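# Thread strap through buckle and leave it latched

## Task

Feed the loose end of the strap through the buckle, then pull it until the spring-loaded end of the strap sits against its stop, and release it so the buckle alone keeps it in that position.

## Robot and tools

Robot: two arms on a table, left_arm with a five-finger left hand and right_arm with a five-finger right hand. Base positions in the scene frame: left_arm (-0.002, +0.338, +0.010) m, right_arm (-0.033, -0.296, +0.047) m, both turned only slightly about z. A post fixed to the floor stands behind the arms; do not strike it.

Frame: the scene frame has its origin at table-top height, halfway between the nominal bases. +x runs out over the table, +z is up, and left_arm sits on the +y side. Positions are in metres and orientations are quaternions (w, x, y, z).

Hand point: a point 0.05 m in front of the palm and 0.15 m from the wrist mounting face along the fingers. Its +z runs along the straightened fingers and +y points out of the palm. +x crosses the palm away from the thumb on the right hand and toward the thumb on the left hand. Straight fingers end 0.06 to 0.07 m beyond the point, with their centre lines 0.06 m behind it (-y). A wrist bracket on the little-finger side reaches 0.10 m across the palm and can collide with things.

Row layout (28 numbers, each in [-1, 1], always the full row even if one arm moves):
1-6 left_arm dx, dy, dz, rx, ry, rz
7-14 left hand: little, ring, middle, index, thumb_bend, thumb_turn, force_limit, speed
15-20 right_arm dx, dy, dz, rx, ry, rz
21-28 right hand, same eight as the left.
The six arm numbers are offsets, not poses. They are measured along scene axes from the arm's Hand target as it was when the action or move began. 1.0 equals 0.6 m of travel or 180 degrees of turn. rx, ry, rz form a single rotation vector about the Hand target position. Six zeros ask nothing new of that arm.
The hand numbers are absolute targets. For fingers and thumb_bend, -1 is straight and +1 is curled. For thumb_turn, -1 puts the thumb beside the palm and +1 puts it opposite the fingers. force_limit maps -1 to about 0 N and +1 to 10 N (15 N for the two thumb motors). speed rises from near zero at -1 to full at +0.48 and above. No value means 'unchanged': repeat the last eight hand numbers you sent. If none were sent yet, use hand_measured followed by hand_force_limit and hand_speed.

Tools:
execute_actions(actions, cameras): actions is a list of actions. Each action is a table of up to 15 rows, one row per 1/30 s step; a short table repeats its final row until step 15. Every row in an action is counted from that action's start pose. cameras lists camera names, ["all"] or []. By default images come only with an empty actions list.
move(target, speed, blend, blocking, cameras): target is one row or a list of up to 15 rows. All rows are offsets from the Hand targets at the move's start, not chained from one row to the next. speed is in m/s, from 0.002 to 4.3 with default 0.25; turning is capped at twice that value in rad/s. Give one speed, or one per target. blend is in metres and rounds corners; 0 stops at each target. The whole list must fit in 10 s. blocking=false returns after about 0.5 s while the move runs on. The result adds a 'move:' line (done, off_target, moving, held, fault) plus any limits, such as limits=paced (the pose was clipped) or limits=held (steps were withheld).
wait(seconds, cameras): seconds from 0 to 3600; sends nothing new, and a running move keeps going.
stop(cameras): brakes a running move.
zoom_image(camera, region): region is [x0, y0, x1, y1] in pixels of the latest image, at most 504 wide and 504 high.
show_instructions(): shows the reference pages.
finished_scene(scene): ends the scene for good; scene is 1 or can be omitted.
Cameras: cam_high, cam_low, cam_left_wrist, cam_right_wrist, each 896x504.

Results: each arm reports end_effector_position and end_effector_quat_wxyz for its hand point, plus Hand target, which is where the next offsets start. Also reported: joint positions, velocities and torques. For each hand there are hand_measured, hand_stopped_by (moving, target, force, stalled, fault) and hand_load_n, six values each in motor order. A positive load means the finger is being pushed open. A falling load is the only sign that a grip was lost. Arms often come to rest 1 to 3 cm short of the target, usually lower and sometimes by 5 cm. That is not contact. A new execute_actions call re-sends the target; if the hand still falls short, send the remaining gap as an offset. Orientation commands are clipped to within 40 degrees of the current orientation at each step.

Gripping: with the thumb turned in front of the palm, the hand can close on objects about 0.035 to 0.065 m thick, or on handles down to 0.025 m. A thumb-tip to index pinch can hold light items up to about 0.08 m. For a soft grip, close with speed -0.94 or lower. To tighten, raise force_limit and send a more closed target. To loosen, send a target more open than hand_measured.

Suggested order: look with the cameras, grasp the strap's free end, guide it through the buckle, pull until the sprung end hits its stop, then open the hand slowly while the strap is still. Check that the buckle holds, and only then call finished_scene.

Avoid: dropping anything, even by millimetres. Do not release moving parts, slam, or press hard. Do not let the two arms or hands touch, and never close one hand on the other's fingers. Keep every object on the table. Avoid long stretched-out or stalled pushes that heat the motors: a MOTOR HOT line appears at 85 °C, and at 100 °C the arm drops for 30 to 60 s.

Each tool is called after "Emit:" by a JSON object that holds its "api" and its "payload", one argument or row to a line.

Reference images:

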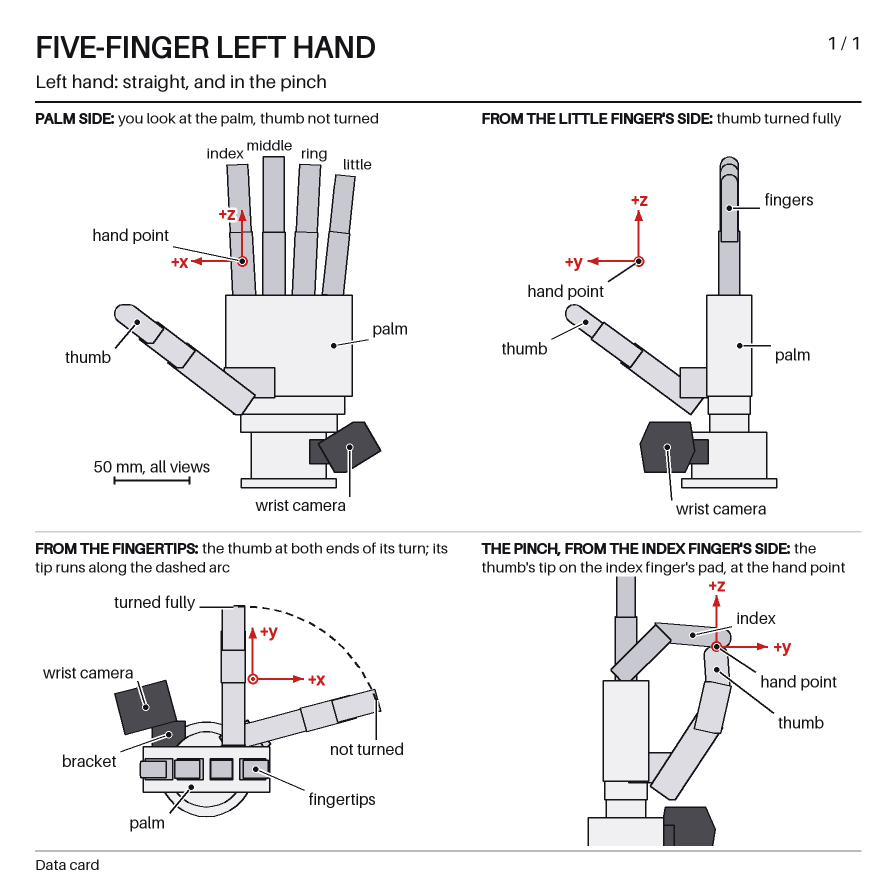

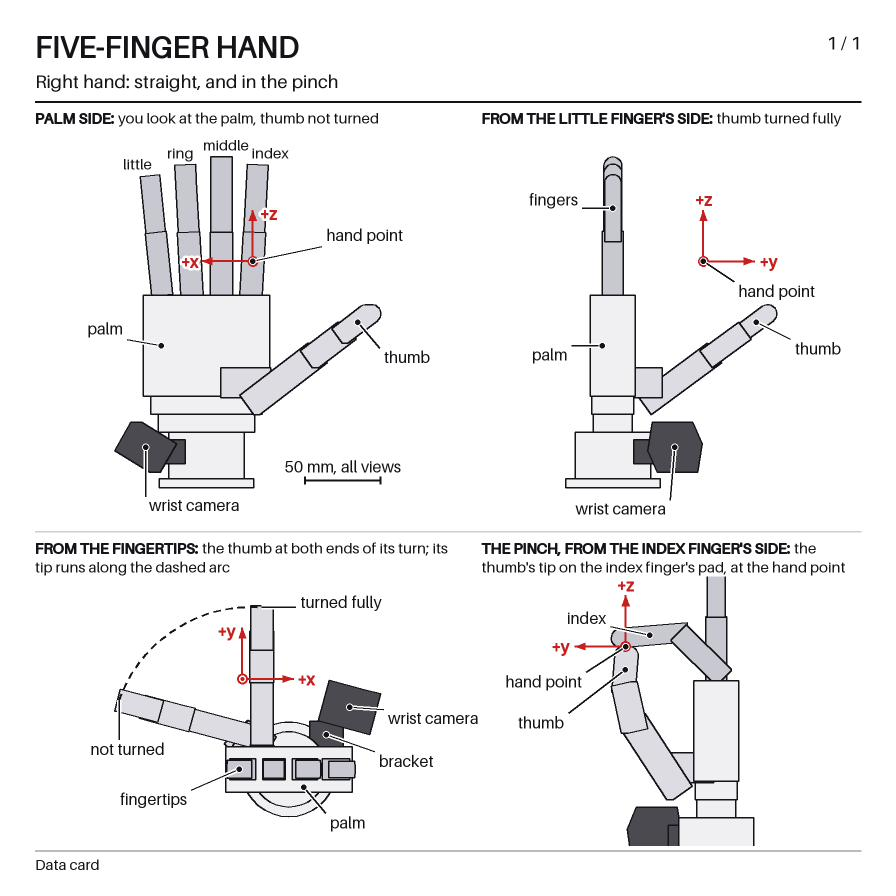

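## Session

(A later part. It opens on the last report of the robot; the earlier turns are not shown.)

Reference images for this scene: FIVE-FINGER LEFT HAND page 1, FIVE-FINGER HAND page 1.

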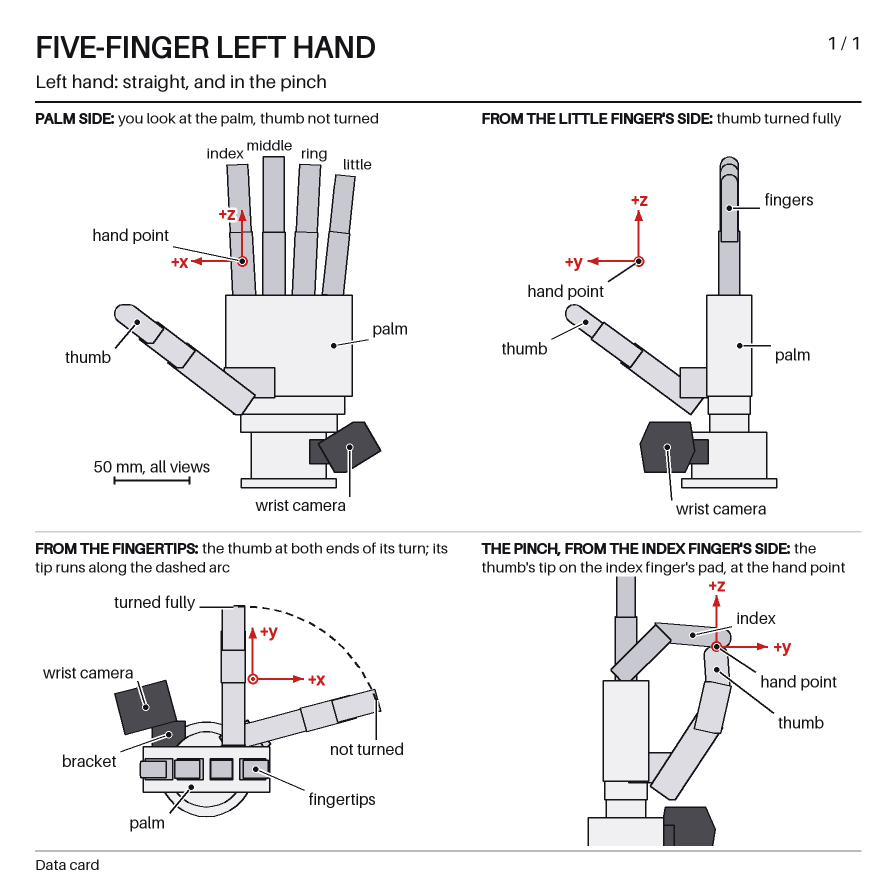

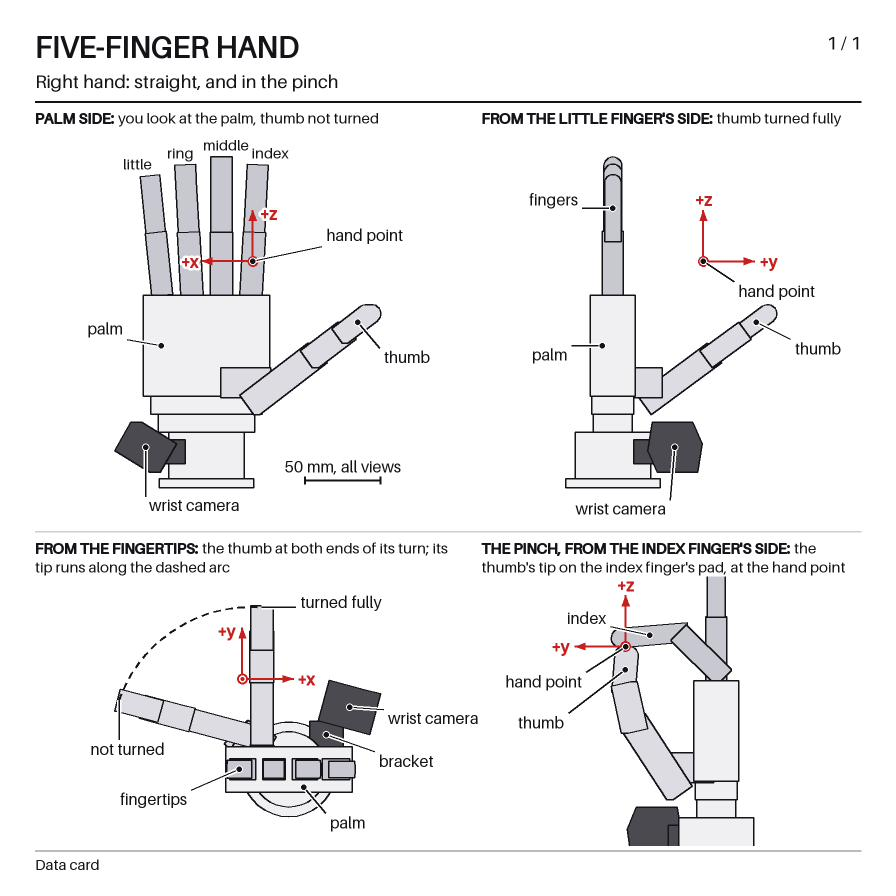

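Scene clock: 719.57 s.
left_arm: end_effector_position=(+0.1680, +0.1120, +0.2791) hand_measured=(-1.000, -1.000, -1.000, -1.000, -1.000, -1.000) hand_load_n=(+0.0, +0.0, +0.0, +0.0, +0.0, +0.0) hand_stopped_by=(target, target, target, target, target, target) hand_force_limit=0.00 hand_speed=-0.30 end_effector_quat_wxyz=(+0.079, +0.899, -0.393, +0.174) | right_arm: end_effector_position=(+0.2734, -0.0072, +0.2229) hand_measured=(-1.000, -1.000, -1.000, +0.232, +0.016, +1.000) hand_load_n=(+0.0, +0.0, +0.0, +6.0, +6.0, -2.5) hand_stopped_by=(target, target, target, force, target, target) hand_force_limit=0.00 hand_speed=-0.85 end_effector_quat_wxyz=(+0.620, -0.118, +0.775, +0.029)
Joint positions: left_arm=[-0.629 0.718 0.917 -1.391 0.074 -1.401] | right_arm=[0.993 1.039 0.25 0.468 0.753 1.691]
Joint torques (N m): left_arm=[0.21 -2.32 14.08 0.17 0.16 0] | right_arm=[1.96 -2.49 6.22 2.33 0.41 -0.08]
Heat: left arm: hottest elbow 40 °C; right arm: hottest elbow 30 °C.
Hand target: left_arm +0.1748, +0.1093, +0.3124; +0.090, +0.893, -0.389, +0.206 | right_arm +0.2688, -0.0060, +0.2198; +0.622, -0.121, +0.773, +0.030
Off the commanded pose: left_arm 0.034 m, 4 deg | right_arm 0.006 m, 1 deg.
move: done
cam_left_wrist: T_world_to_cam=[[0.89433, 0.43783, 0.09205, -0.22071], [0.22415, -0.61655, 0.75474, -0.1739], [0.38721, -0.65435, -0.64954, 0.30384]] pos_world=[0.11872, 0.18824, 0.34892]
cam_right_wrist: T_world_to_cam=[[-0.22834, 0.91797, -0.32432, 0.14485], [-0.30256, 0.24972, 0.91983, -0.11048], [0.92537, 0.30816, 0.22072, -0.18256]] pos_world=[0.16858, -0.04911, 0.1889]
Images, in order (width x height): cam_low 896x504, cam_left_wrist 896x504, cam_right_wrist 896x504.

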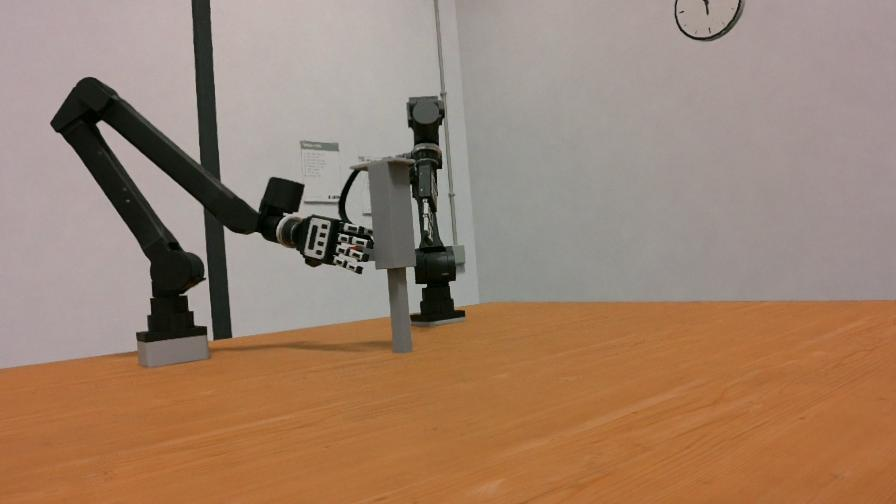

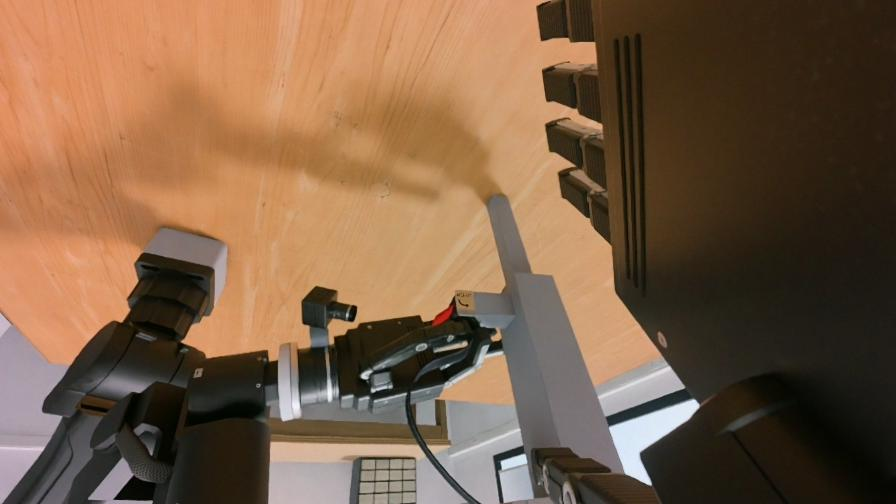

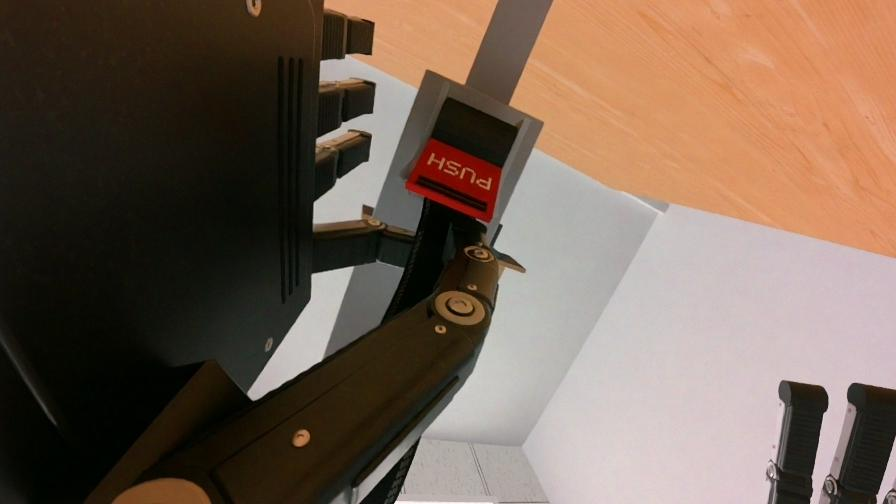

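Emit:
{"api": "move", "payload": {
  "target": [
    [-0.0163,0.0512,-0.154,-0.3223,-0.1605,-0.1631,1,1,1,-1,-1,-1,0,-0.3,0,0,0,0,0,0,-1,-1,-1,0.4,0.02,1,0,-0.85],
    [-0.013,-0.0405,-0.229,-0.3223,-0.1605,-0.1631,1,1,1,-1,-1,-1,0,-0.3,0,0,0,0,0,0,-1,-1,-1,0.4,0.02,1,0,-0.85]
  ],
  "speed": 0.12,
  "cameras": ["all"]
}}

Scene clock: 757.13 s.
left_arm: end_effector_position=(+0.1687, +0.0861, +0.1716) hand_measured=(+1.000, +1.000, +1.000, -1.000, -1.000, -1.000) hand_load_n=(+0.0, +0.0, +0.0, +0.0, +0.0, -0.5) hand_stopped_by=(target, target, target, target, target, target) hand_force_limit=0.00 hand_speed=-0.30 end_effector_quat_wxyz=(+0.452, +0.550, -0.453, +0.537) | right_arm: end_effector_position=(+0.2734, -0.0072, +0.2229) hand_measured=(-1.000, -1.000, -1.000, +0.232, +0.016, +1.000) hand_load_n=(+0.0, +0.0, +0.0, +6.5, +6.0, -2.5) hand_stopped_by=(target, target, target, force, target, target) hand_force_limit=0.00 hand_speed=-0.85 end_effector_quat_wxyz=(+0.620, -0.118, +0.775, +0.029)
Joint positions: left_arm=[-0.235 1.503 0.098 1.37 1.142 -1.548] | right_arm=[0.993 1.039 0.25 0.468 0.753 1.691]
Joint torques (N m): left_arm=[-1.38 -4.31 2.59 1.66 -0.25 -0.22] | right_arm=[1.96 -2.55 6.22 2.36 0.41 -0.08]
Heat: left arm: hottest elbow 38 °C; right arm: hottest elbow 30 °C.
Hand target: left_arm +0.1670, +0.0850, +0.1750; +0.455, +0.542, -0.454, +0.541 | right_arm +0.2688, -0.0060, +0.2198; +0.622, -0.121, +0.773, +0.030
Off the commanded pose: left_arm 0.004 m, 1 deg | right_arm 0.006 m, 1 deg.
move: done
cam_left_wrist: T_world_to_cam=[[0.94469, 0.15226, 0.29047, -0.21801], [-0.32773, 0.40525, 0.85345, -0.12067], [0.01223, -0.90144, 0.43273, 0.11568]] pos_world=[0.165, 0.18638, 0.11625]
cam_right_wrist: T_world_to_cam=[[-0.22834, 0.91797, -0.32432, 0.14485], [-0.30256, 0.24972, 0.91983, -0.11048], [0.92537, 0.30816, 0.22072, -0.18256]] pos_world=[0.16858, -0.04911, 0.1889]

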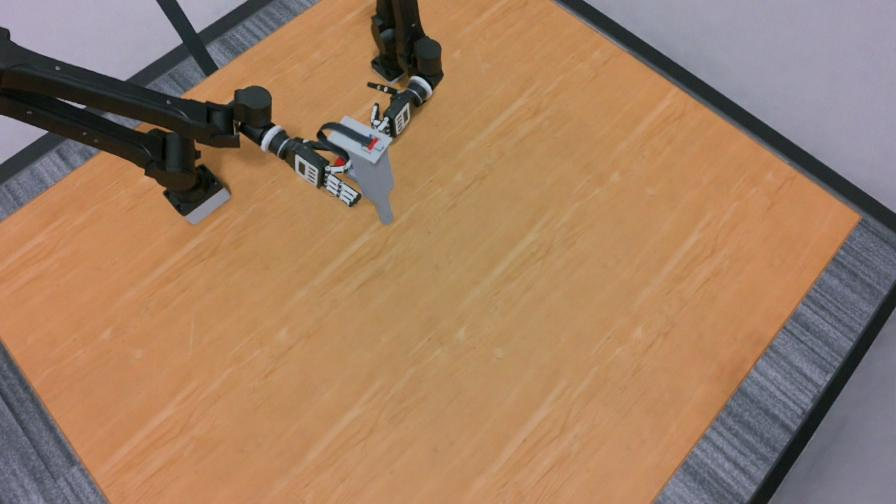

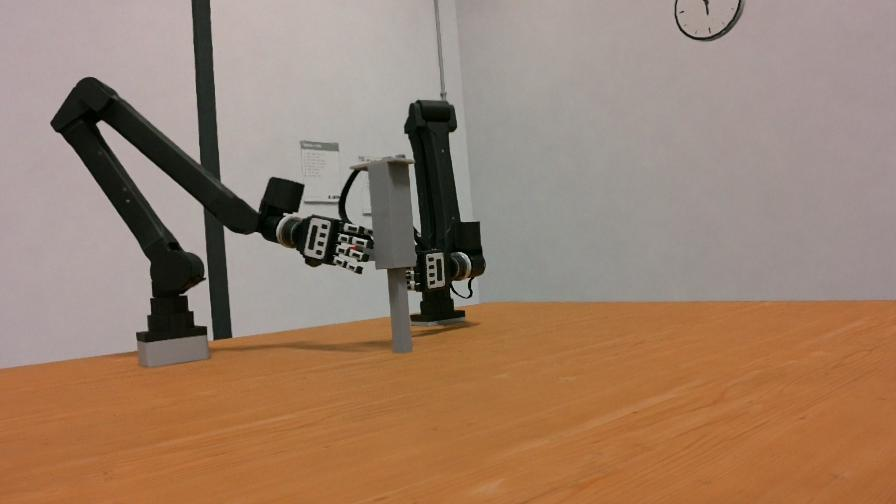

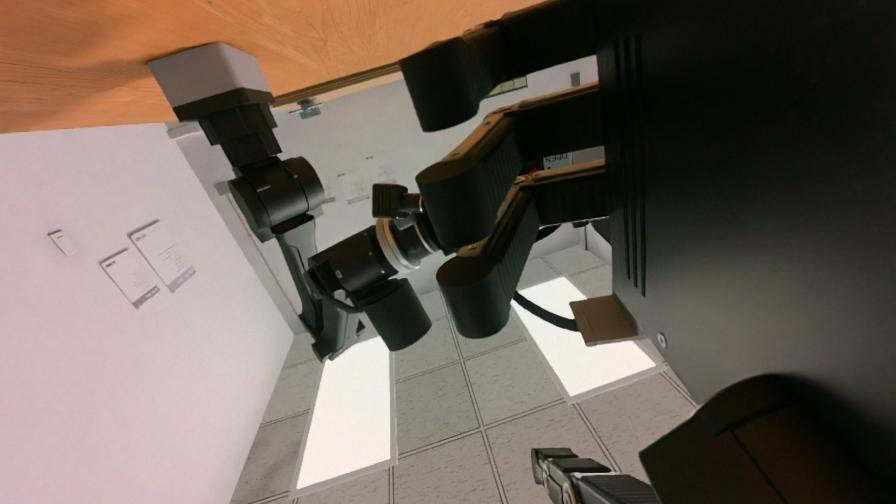

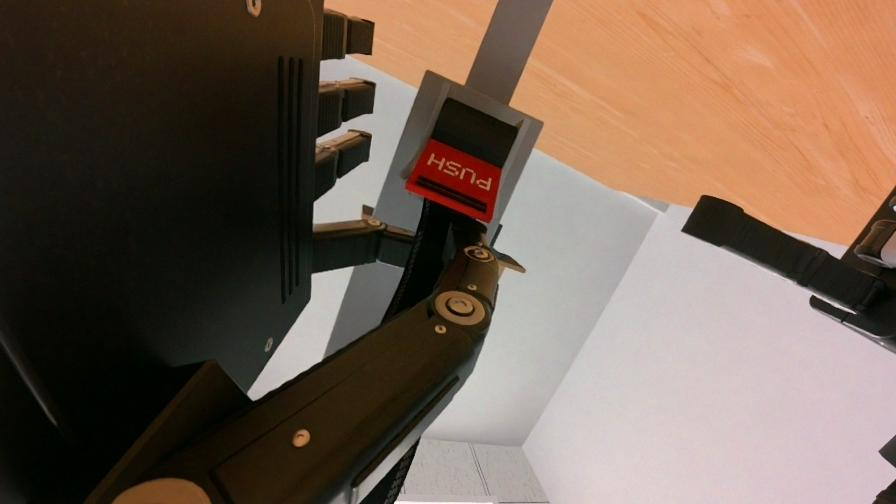

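Emit:
{"api": "move", "payload": {
  "target": [0,0,0,0,0,0,-1,-1,-1,-1,-1,-1,0,-0.3,0,0,0,0,0,0,-1,-1,-1,0.4,0.02,1,0,-0.85],
  "cameras": ["cam_left_wrist","cam_right_wrist"]
}}

Emit:
{"api": "zoom_image", "payload": {
  "camera": "cam_left_wrist",
  "region": [440, 100, 620, 280]
}}

Scene clock: 764.60 s.
left_arm: end_effector_position=(+0.1687, +0.0861, +0.1716) hand_measured=(-1.000, -1.000, -1.000, -1.000, -1.000, -1.000) hand_load_n=(+0.0, +0.0, +0.0, -0.5, +0.0, +0.0) hand_stopped_by=(target, target, target, target, target, target) hand_force_limit=0.00 hand_speed=-0.30 end_effector_quat_wxyz=(+0.452, +0.550, -0.453, +0.537) | right_arm: end_effector_position=(+0.2734, -0.0072, +0.2229) hand_measured=(-1.000, -1.000, -1.000, +0.232, +0.016, +1.000) hand_load_n=(+0.0, +0.0, +0.0, +6.5, +6.5, -2.5) hand_stopped_by=(target, target, target, force, target, target) hand_force_limit=0.00 hand_speed=-0.85 end_effector_quat_wxyz=(+0.620, -0.118, +0.775, +0.029)
Joint positions: left_arm=[-0.235 1.503 0.098 1.37 1.142 -1.548] | right_arm=[0.993 1.039 0.25 0.468 0.753 1.691]
Joint torques (N m): left_arm=[-1.32 -4.48 2.58 1.51 -0.24 -0.2] | right_arm=[1.96 -2.49 6.22 2.35 0.4 -0.08]
Heat: left arm: hottest elbow 37 °C; right arm: hottest elbow 30 °C.
Hand target: left_arm +0.1669, +0.0851, +0.1751; +0.454, +0.543, -0.455, +0.541 | right_arm +0.2688, -0.0060, +0.2198; +0.622, -0.121, +0.773, +0.030
Off the commanded pose: left_arm 0.004 m, 1 deg | right_arm 0.006 m, 1 deg.
move: done
cam_left_wrist: T_world_to_cam=[[0.94469, 0.15226, 0.29047, -0.21801], [-0.32773, 0.40525, 0.85345, -0.12067], [0.01223, -0.90144, 0.43273, 0.11568]] pos_world=[0.165, 0.18638, 0.11625]
cam_right_wrist: T_world_to_cam=[[-0.22834, 0.91797, -0.32432, 0.14485], [-0.30256, 0.24972, 0.91983, -0.11048], [0.92537, 0.30816, 0.22072, -0.18256]] pos_world=[0.16858, -0.04911, 0.1889]

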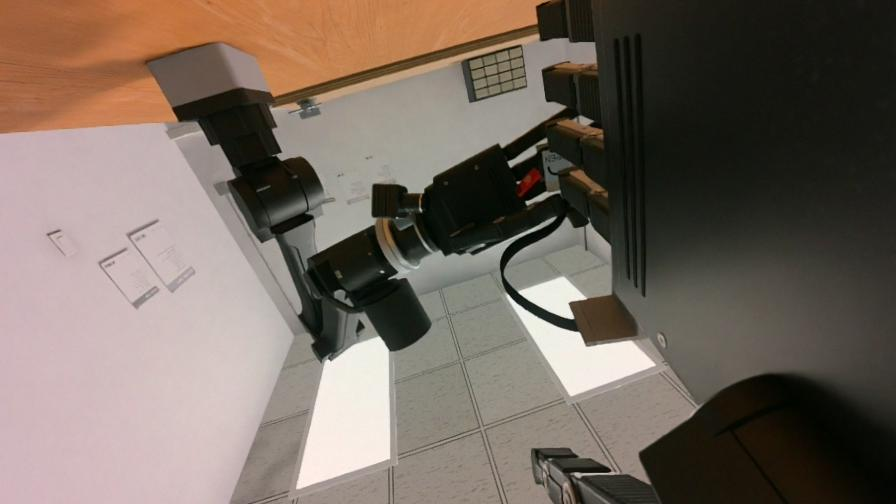

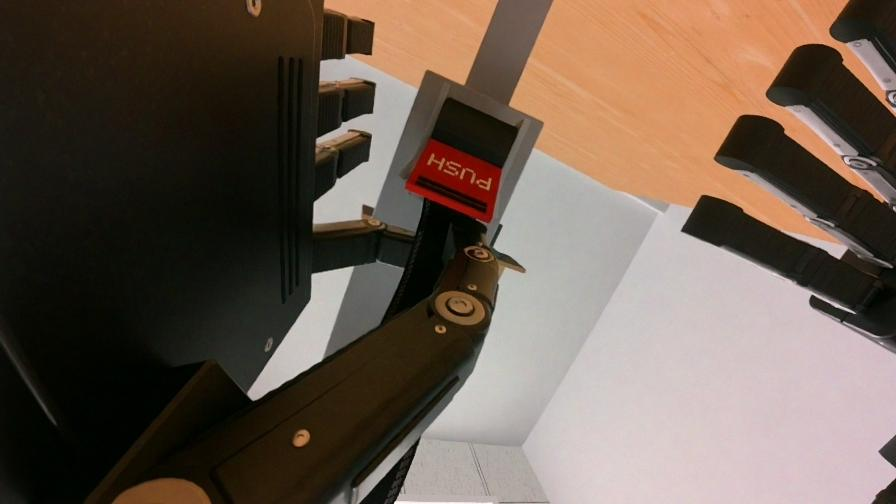

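Scaled by 2.800.

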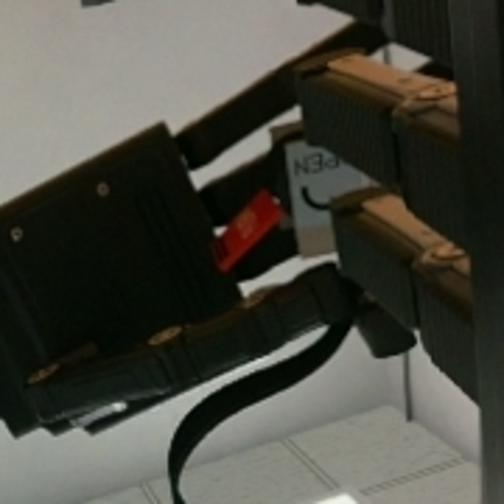

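Emit:
{"api": "move", "payload": {
  "target": [0.0005,-0.077,0.0,0,0,0,-1,-1,-1,-1,-1,-1,0,-0.3,0,0,0,0,0,0,-1,-1,-1,0.4,0.02,1,0,-0.85],
  "speed": 0.05,
  "cameras": ["cam_left_wrist","cam_right_wrist"]
}}

Emit:
{"api": "zoom_image", "payload": {
  "camera": "cam_left_wrist",
  "region": [440, 80, 620, 260]
}}

Emit:
{"api": "zoom_image", "payload": {
  "camera": "cam_right_wrist",
  "region": [380, 60, 680, 300]
}}

Scene clock: 779.73 s.
left_arm: end_effector_position=(+0.1606, +0.0433, +0.1678) hand_measured=(-1.000, -1.000, -1.000, -1.000, -1.000, -1.000) hand_load_n=(+0.0, +0.0, +0.0, +0.5, +0.0, +0.0) hand_stopped_by=(target, target, target, target, target, target) hand_force_limit=0.00 hand_speed=-0.30 end_effector_quat_wxyz=(+0.452, +0.552, -0.455, +0.533) | right_arm: end_effector_position=(+0.2734, -0.0072, +0.2229) hand_measured=(-1.000, -1.000, -1.000, +0.232, +0.016, +1.000) hand_load_n=(+0.0, +0.0, +0.0, +6.5, +6.0, -2.5) hand_stopped_by=(target, target, target, force, target, target) hand_force_limit=0.00 hand_speed=-0.85 end_effector_quat_wxyz=(+0.620, -0.118, +0.775, +0.029)
Joint positions: left_arm=[-0.444 1.529 0.118 1.37 0.936 -1.552] | right_arm=[0.993 1.039 0.25 0.468 0.753 1.691]
Joint torques (N m): left_arm=[-1.2 -4.6 4.72 1.28 -0.25 -0.21] | right_arm=[1.96 -2.49 6.22 2.35 0.41 -0.08]
Heat: left arm: hottest elbow 35 °C; right arm: hottest elbow 30 °C.
Hand target: left_arm +0.1672, +0.0389, +0.1751; +0.454, +0.543, -0.455, +0.541 | right_arm +0.2688, -0.0060, +0.2198; +0.622, -0.121, +0.773, +0.030
Off the commanded pose: left_arm 0.011 m, 1 deg | right_arm 0.006 m, 1 deg.
move: off_target (left_arm)
cam_left_wrist: T_world_to_cam=[[0.94693, 0.1467, 0.28602, -0.20218], [-0.32122, 0.39857, 0.85904, -0.10452], [0.01202, -0.90533, 0.42455, 0.08046]] pos_world=[0.15691, 0.14416, 0.11346]
cam_right_wrist: T_world_to_cam=[[-0.22834, 0.91797, -0.32432, 0.14485], [-0.30256, 0.24972, 0.91983, -0.11048], [0.92537, 0.30816, 0.22072, -0.18256]] pos_world=[0.16858, -0.04911, 0.1889]

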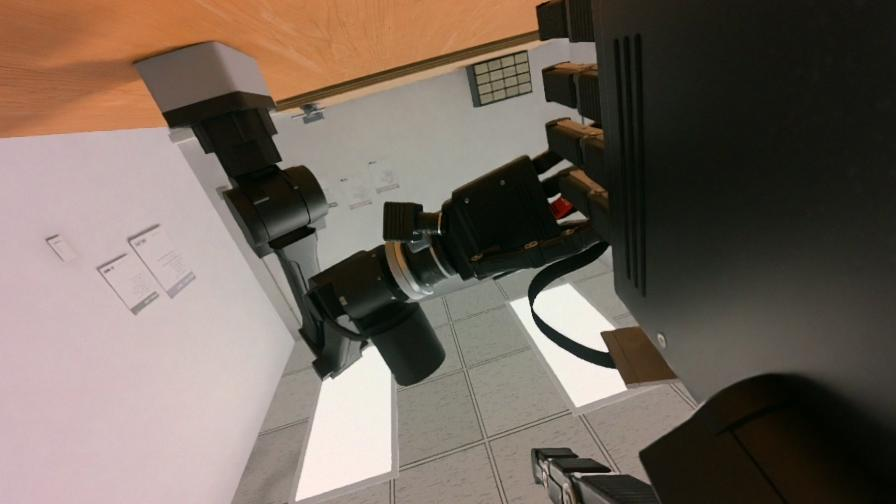

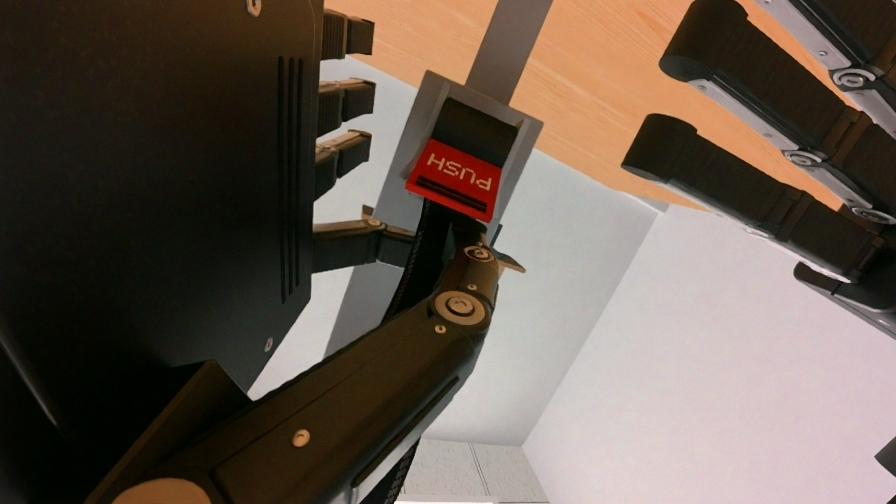

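Scaled by 2.800.

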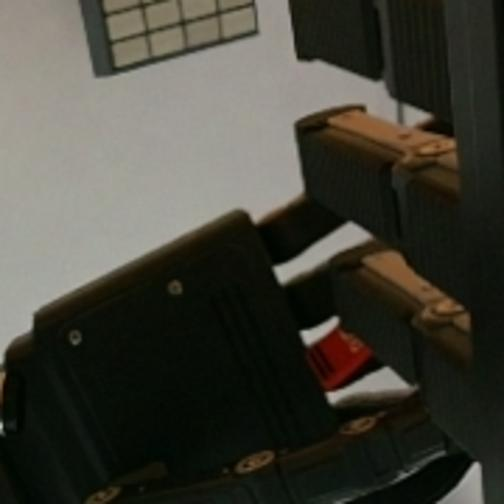

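Scaled by 1.680.

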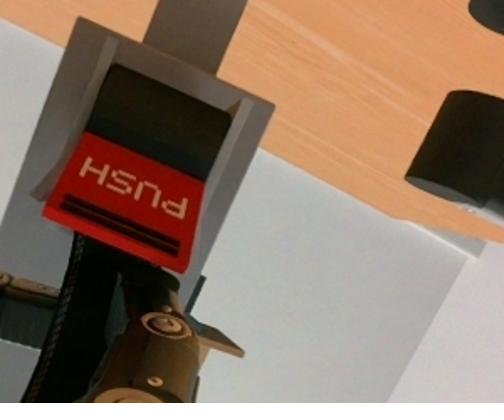

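Emit:
{"api": "move", "payload": {
  "target": [0.02,-0.068,0.0,0,0,0,-1,-1,-1,-1,-1,-1,0,-0.3,0,0,0,0,0,0,-1,-1,-1,0.4,0.02,1,0,-0.85],
  "speed": 0.04,
  "cameras": ["cam_left_wrist","cam_right_wrist"]
}}

Emit:
{"api": "zoom_image", "payload": {
  "camera": "cam_right_wrist",
  "region": [380, 60, 680, 300]
}}

Scene clock: 790.97 s.
left_arm: end_effector_position=(+0.1719, +0.0038, +0.1687) hand_measured=(-1.000, -1.000, -1.000, -1.000, -1.000, -1.000) hand_load_n=(+0.0, +0.0, +0.0, +0.0, +0.0, +0.0) hand_stopped_by=(target, target, target, target, target, target) hand_force_limit=0.00 hand_speed=-0.30 end_effector_quat_wxyz=(+0.450, +0.548, -0.457, +0.537) | right_arm: end_effector_position=(+0.2734, -0.0072, +0.2229) hand_measured=(-1.000, -1.000, -1.000, +0.232, +0.016, +1.000) hand_load_n=(+0.0, +0.0, -0.5, +6.5, +6.0, -2.5) hand_stopped_by=(target, target, target, force, target, target) hand_force_limit=0.00 hand_speed=-0.85 end_effector_quat_wxyz=(+0.620, -0.118, +0.775, +0.029)
Joint positions: left_arm=[-0.571 1.575 0.197 1.35 0.811 -1.553] | right_arm=[0.993 1.039 0.25 0.468 0.753 1.691]
Joint torques (N m): left_arm=[-1.2 -5.6 5.22 0.84 -0.25 -0.21] | right_arm=[1.96 -2.55 6.22 2.36 0.41 -0.08]
Heat: left arm: hottest elbow 34 °C; right arm: hottest elbow 30 °C.
Hand target: left_arm +0.1792, -0.0019, +0.1751; +0.454, +0.543, -0.455, +0.541 | right_arm +0.2688, -0.0060, +0.2198; +0.622, -0.121, +0.773, +0.030
Off the commanded pose: left_arm 0.011 m, 1 deg | right_arm 0.006 m, 1 deg.
move: off_target (left_arm)
cam_left_wrist: T_world_to_cam=[[0.94346, 0.14619, 0.29749, -0.20869], [-0.33143, 0.402, 0.85355, -0.08322], [0.00519, -0.90389, 0.42773, 0.04481]] pos_world=[0.16908, 0.10447, 0.11395]
cam_right_wrist: T_world_to_cam=[[-0.22834, 0.91797, -0.32432, 0.14485], [-0.30256, 0.24972, 0.91983, -0.11048], [0.92537, 0.30816, 0.22072, -0.18256]] pos_world=[0.16858, -0.04911, 0.1889]

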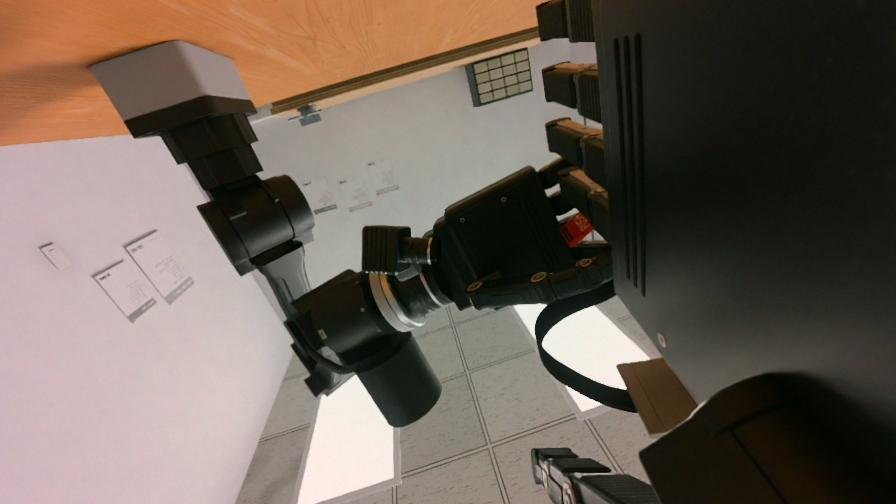

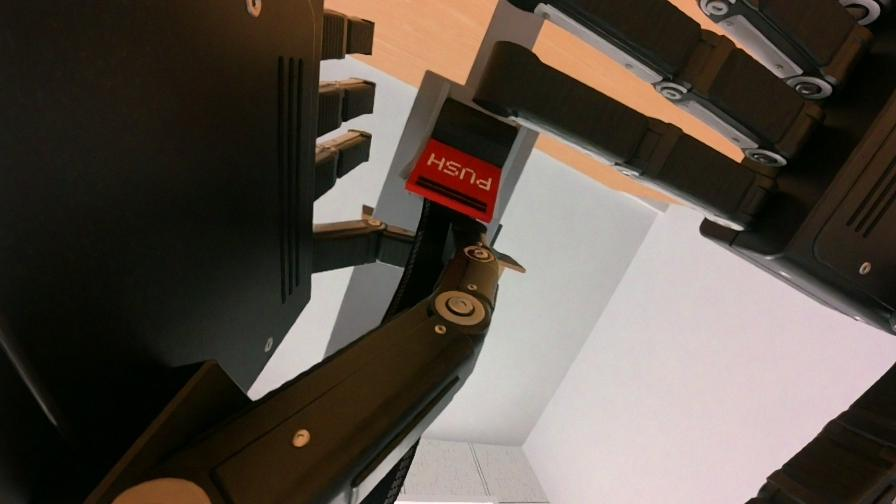

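Scaled by 1.680.

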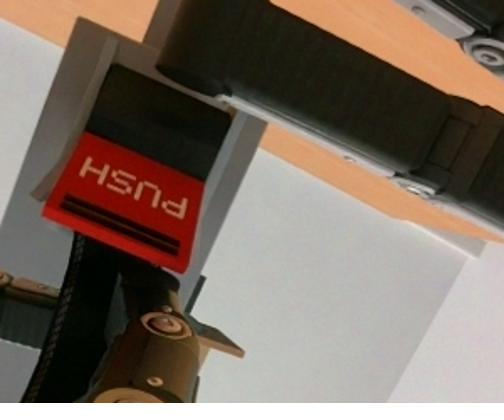

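Emit:
{"api": "move", "payload": {
  "target": [0.008,-0.006,0.025,0,0,0,-1,-1,-1,-1,-1,-1,0,-0.3,0,0,0,0,0,0,-1,-1,-1,0.4,0.02,1,0,-0.85],
  "speed": 0.03,
  "cameras": ["cam_left_wrist","cam_right_wrist"]
}}

Emit:
{"api": "zoom_image", "payload": {
  "camera": "cam_right_wrist",
  "region": [380, 60, 680, 300]
}}

Scene clock: 801.83 s.
left_arm: end_effector_position=(+0.1770, +0.0007, +0.1760) hand_measured=(-1.000, -1.000, -1.000, -1.000, -1.000, -1.000) hand_load_n=(+0.0, +0.0, +0.0, +0.0, +0.0, +0.0) hand_stopped_by=(target, target, target, target, target, target) hand_force_limit=0.00 hand_speed=-0.30 end_effector_quat_wxyz=(+0.451, +0.556, -0.455, +0.529) | right_arm: end_effector_position=(+0.2734, -0.0072, +0.2229) hand_measured=(-1.000, -1.000, -1.000, +0.232, +0.016, +1.000) hand_load_n=(+0.0, +0.0, +0.0, +7.0, +6.0, -2.5) hand_stopped_by=(target, target, target, force, target, target) hand_force_limit=0.00 hand_speed=-0.85 end_effector_quat_wxyz=(+0.620, -0.118, +0.775, +0.029)
Joint positions: left_arm=[-0.571 1.511 0.213 1.249 0.809 -1.556] | right_arm=[0.993 1.039 0.25 0.468 0.753 1.691]
Joint torques (N m): left_arm=[-1.26 -6.71 6.13 0.84 -0.25 -0.18] | right_arm=[1.96 -2.55 6.22 2.35 0.41 -0.08]
Heat: left arm: hottest elbow 33 °C; right arm: hottest elbow 30 °C.
Hand target: left_arm +0.1840, -0.0055, +0.1901; +0.454, +0.543, -0.455, +0.541 | right_arm +0.2688, -0.0060, +0.2198; +0.622, -0.121, +0.773, +0.030
Off the commanded pose: left_arm 0.017 m, 2 deg | right_arm 0.006 m, 1 deg.
move: off_target (left_arm)
cam_left_wrist: T_world_to_cam=[[0.94927, 0.14443, 0.27933, -0.21309], [-0.31407, 0.39166, 0.86485, -0.09153], [0.01551, -0.9087, 0.41715, 0.03886]] pos_world=[0.17293, 0.10194, 0.12247]
cam_right_wrist: T_world_to_cam=[[-0.22834, 0.91797, -0.32432, 0.14485], [-0.30256, 0.24972, 0.91983, -0.11048], [0.92537, 0.30816, 0.22072, -0.18256]] pos_world=[0.16858, -0.04911, 0.1889]

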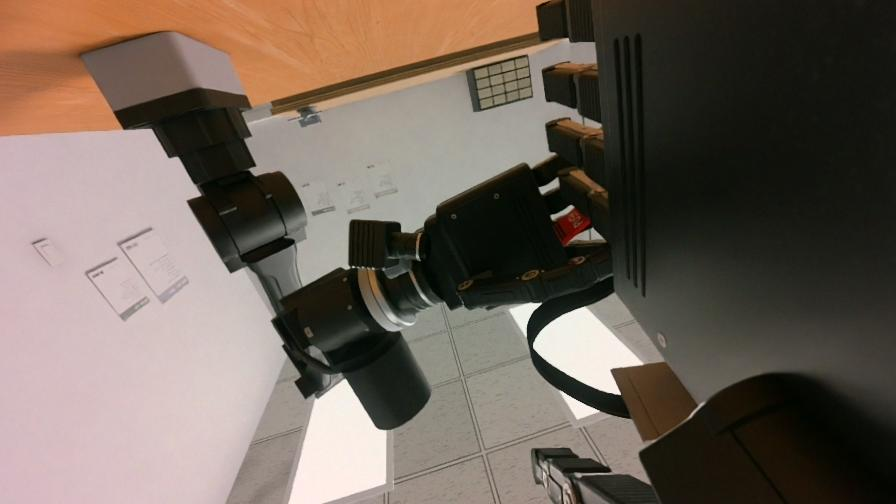

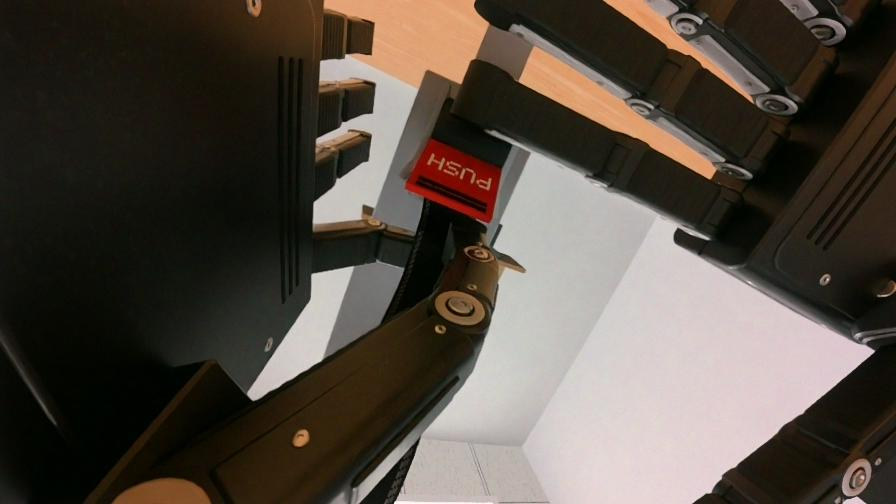

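Scaled by 1.680.

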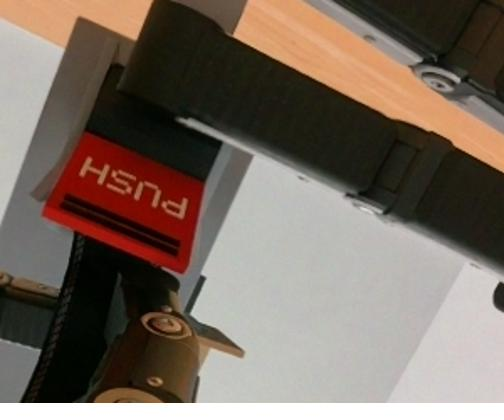

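Emit:
{"api": "move", "payload": {
  "target": [0.0,0,0.022,0,0,0,-1,-1,-1,-1,-1,-1,0,-0.3,0,0,0,0,0,0,-1,-1,-1,0.4,0.02,1,0,-0.85],
  "speed": 0.03,
  "cameras": ["cam_left_wrist","cam_right_wrist"]
}}

Emit:
{"api": "zoom_image", "payload": {
  "camera": "cam_right_wrist",
  "region": [380, 60, 680, 300]
}}

Emit:
{"api": "zoom_image", "payload": {
  "camera": "cam_left_wrist",
  "region": [500, 100, 680, 320]
}}

Scene clock: 807.43 s.
left_arm: end_effector_position=(+0.1750, +0.0012, +0.1863) hand_measured=(-1.000, -1.000, -1.000, -1.000, -1.000, -1.000) hand_load_n=(+0.0, +0.0, +0.0, +0.0, +0.0, +0.0) hand_stopped_by=(target, target, target, target, target, target) hand_force_limit=0.00 hand_speed=-0.30 end_effector_quat_wxyz=(+0.452, +0.558, -0.456, +0.525) | right_arm: end_effector_position=(+0.2734, -0.0072, +0.2229) hand_measured=(-1.000, -1.000, -1.000, +0.232, +0.016, +1.000) hand_load_n=(+0.0, +0.0, +0.0, +7.0, +6.0, -2.5) hand_stopped_by=(target, target, target, force, target, target) hand_force_limit=0.00 hand_speed=-0.85 end_effector_quat_wxyz=(+0.620, -0.118, +0.775, +0.029)
Joint positions: left_arm=[-0.572 1.433 0.213 1.163 0.811 -1.556] | right_arm=[0.993 1.039 0.25 0.468 0.753 1.691]
Joint torques (N m): left_arm=[-1.08 -6.48 7.3 0.85 -0.24 -0.18] | right_arm=[1.96 -2.49 6.22 2.35 0.41 -0.08]
Heat: left arm: hottest elbow 33 °C; right arm: hottest elbow 30 °C.
Hand target: left_arm +0.1840, -0.0055, +0.2033; +0.454, +0.543, -0.455, +0.541 | right_arm +0.2688, -0.0060, +0.2198; +0.622, -0.121, +0.773, +0.030
Off the commanded pose: left_arm 0.020 m, 3 deg | right_arm 0.006 m, 1 deg.
move: off_target (left_arm)
cam_left_wrist: T_world_to_cam=[[0.9515, 0.14037, 0.27377, -0.21353], [-0.30727, 0.38904, 0.86847, -0.10309], [0.0154, -0.91046, 0.4133, 0.03586]] pos_world=[0.17095, 0.10273, 0.13317]
cam_right_wrist: T_world_to_cam=[[-0.22834, 0.91797, -0.32432, 0.14485], [-0.30256, 0.24972, 0.91983, -0.11048], [0.92537, 0.30816, 0.22072, -0.18256]] pos_world=[0.16858, -0.04911, 0.1889]

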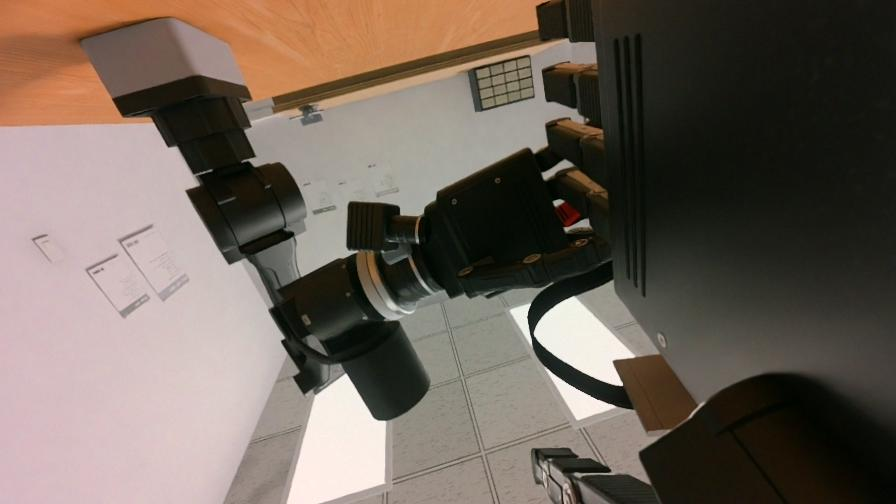

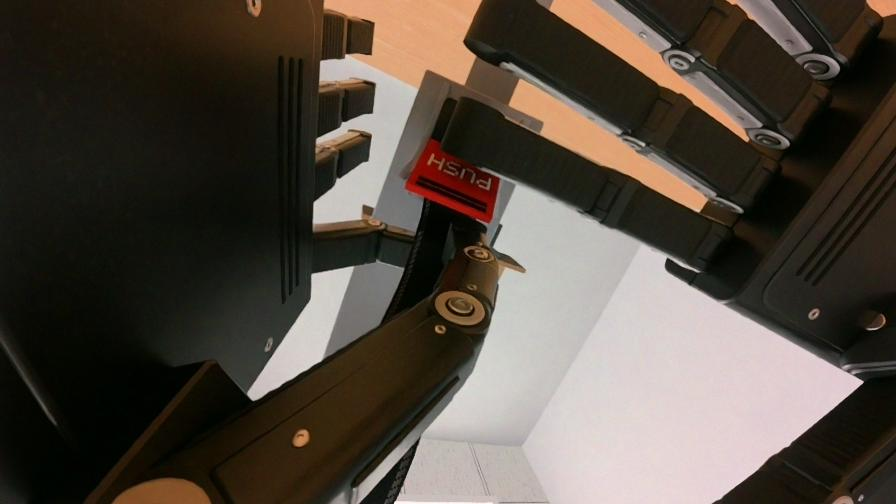

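Scaled by 1.680.

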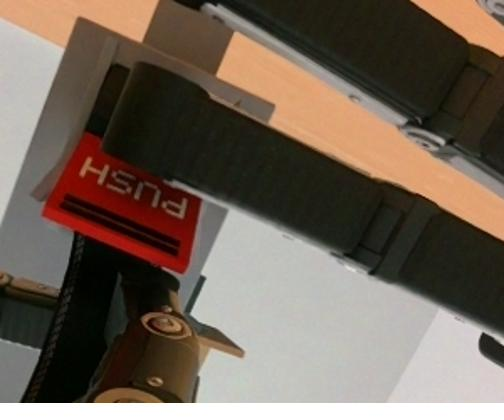

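Scaled by 2.291.

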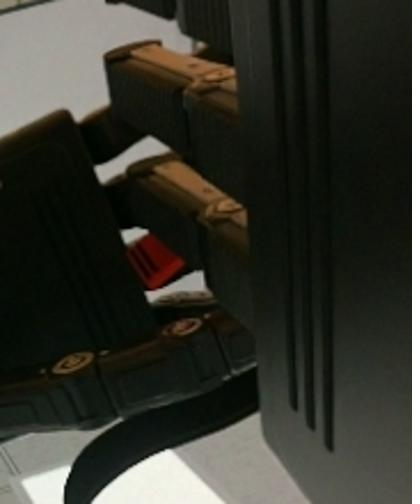

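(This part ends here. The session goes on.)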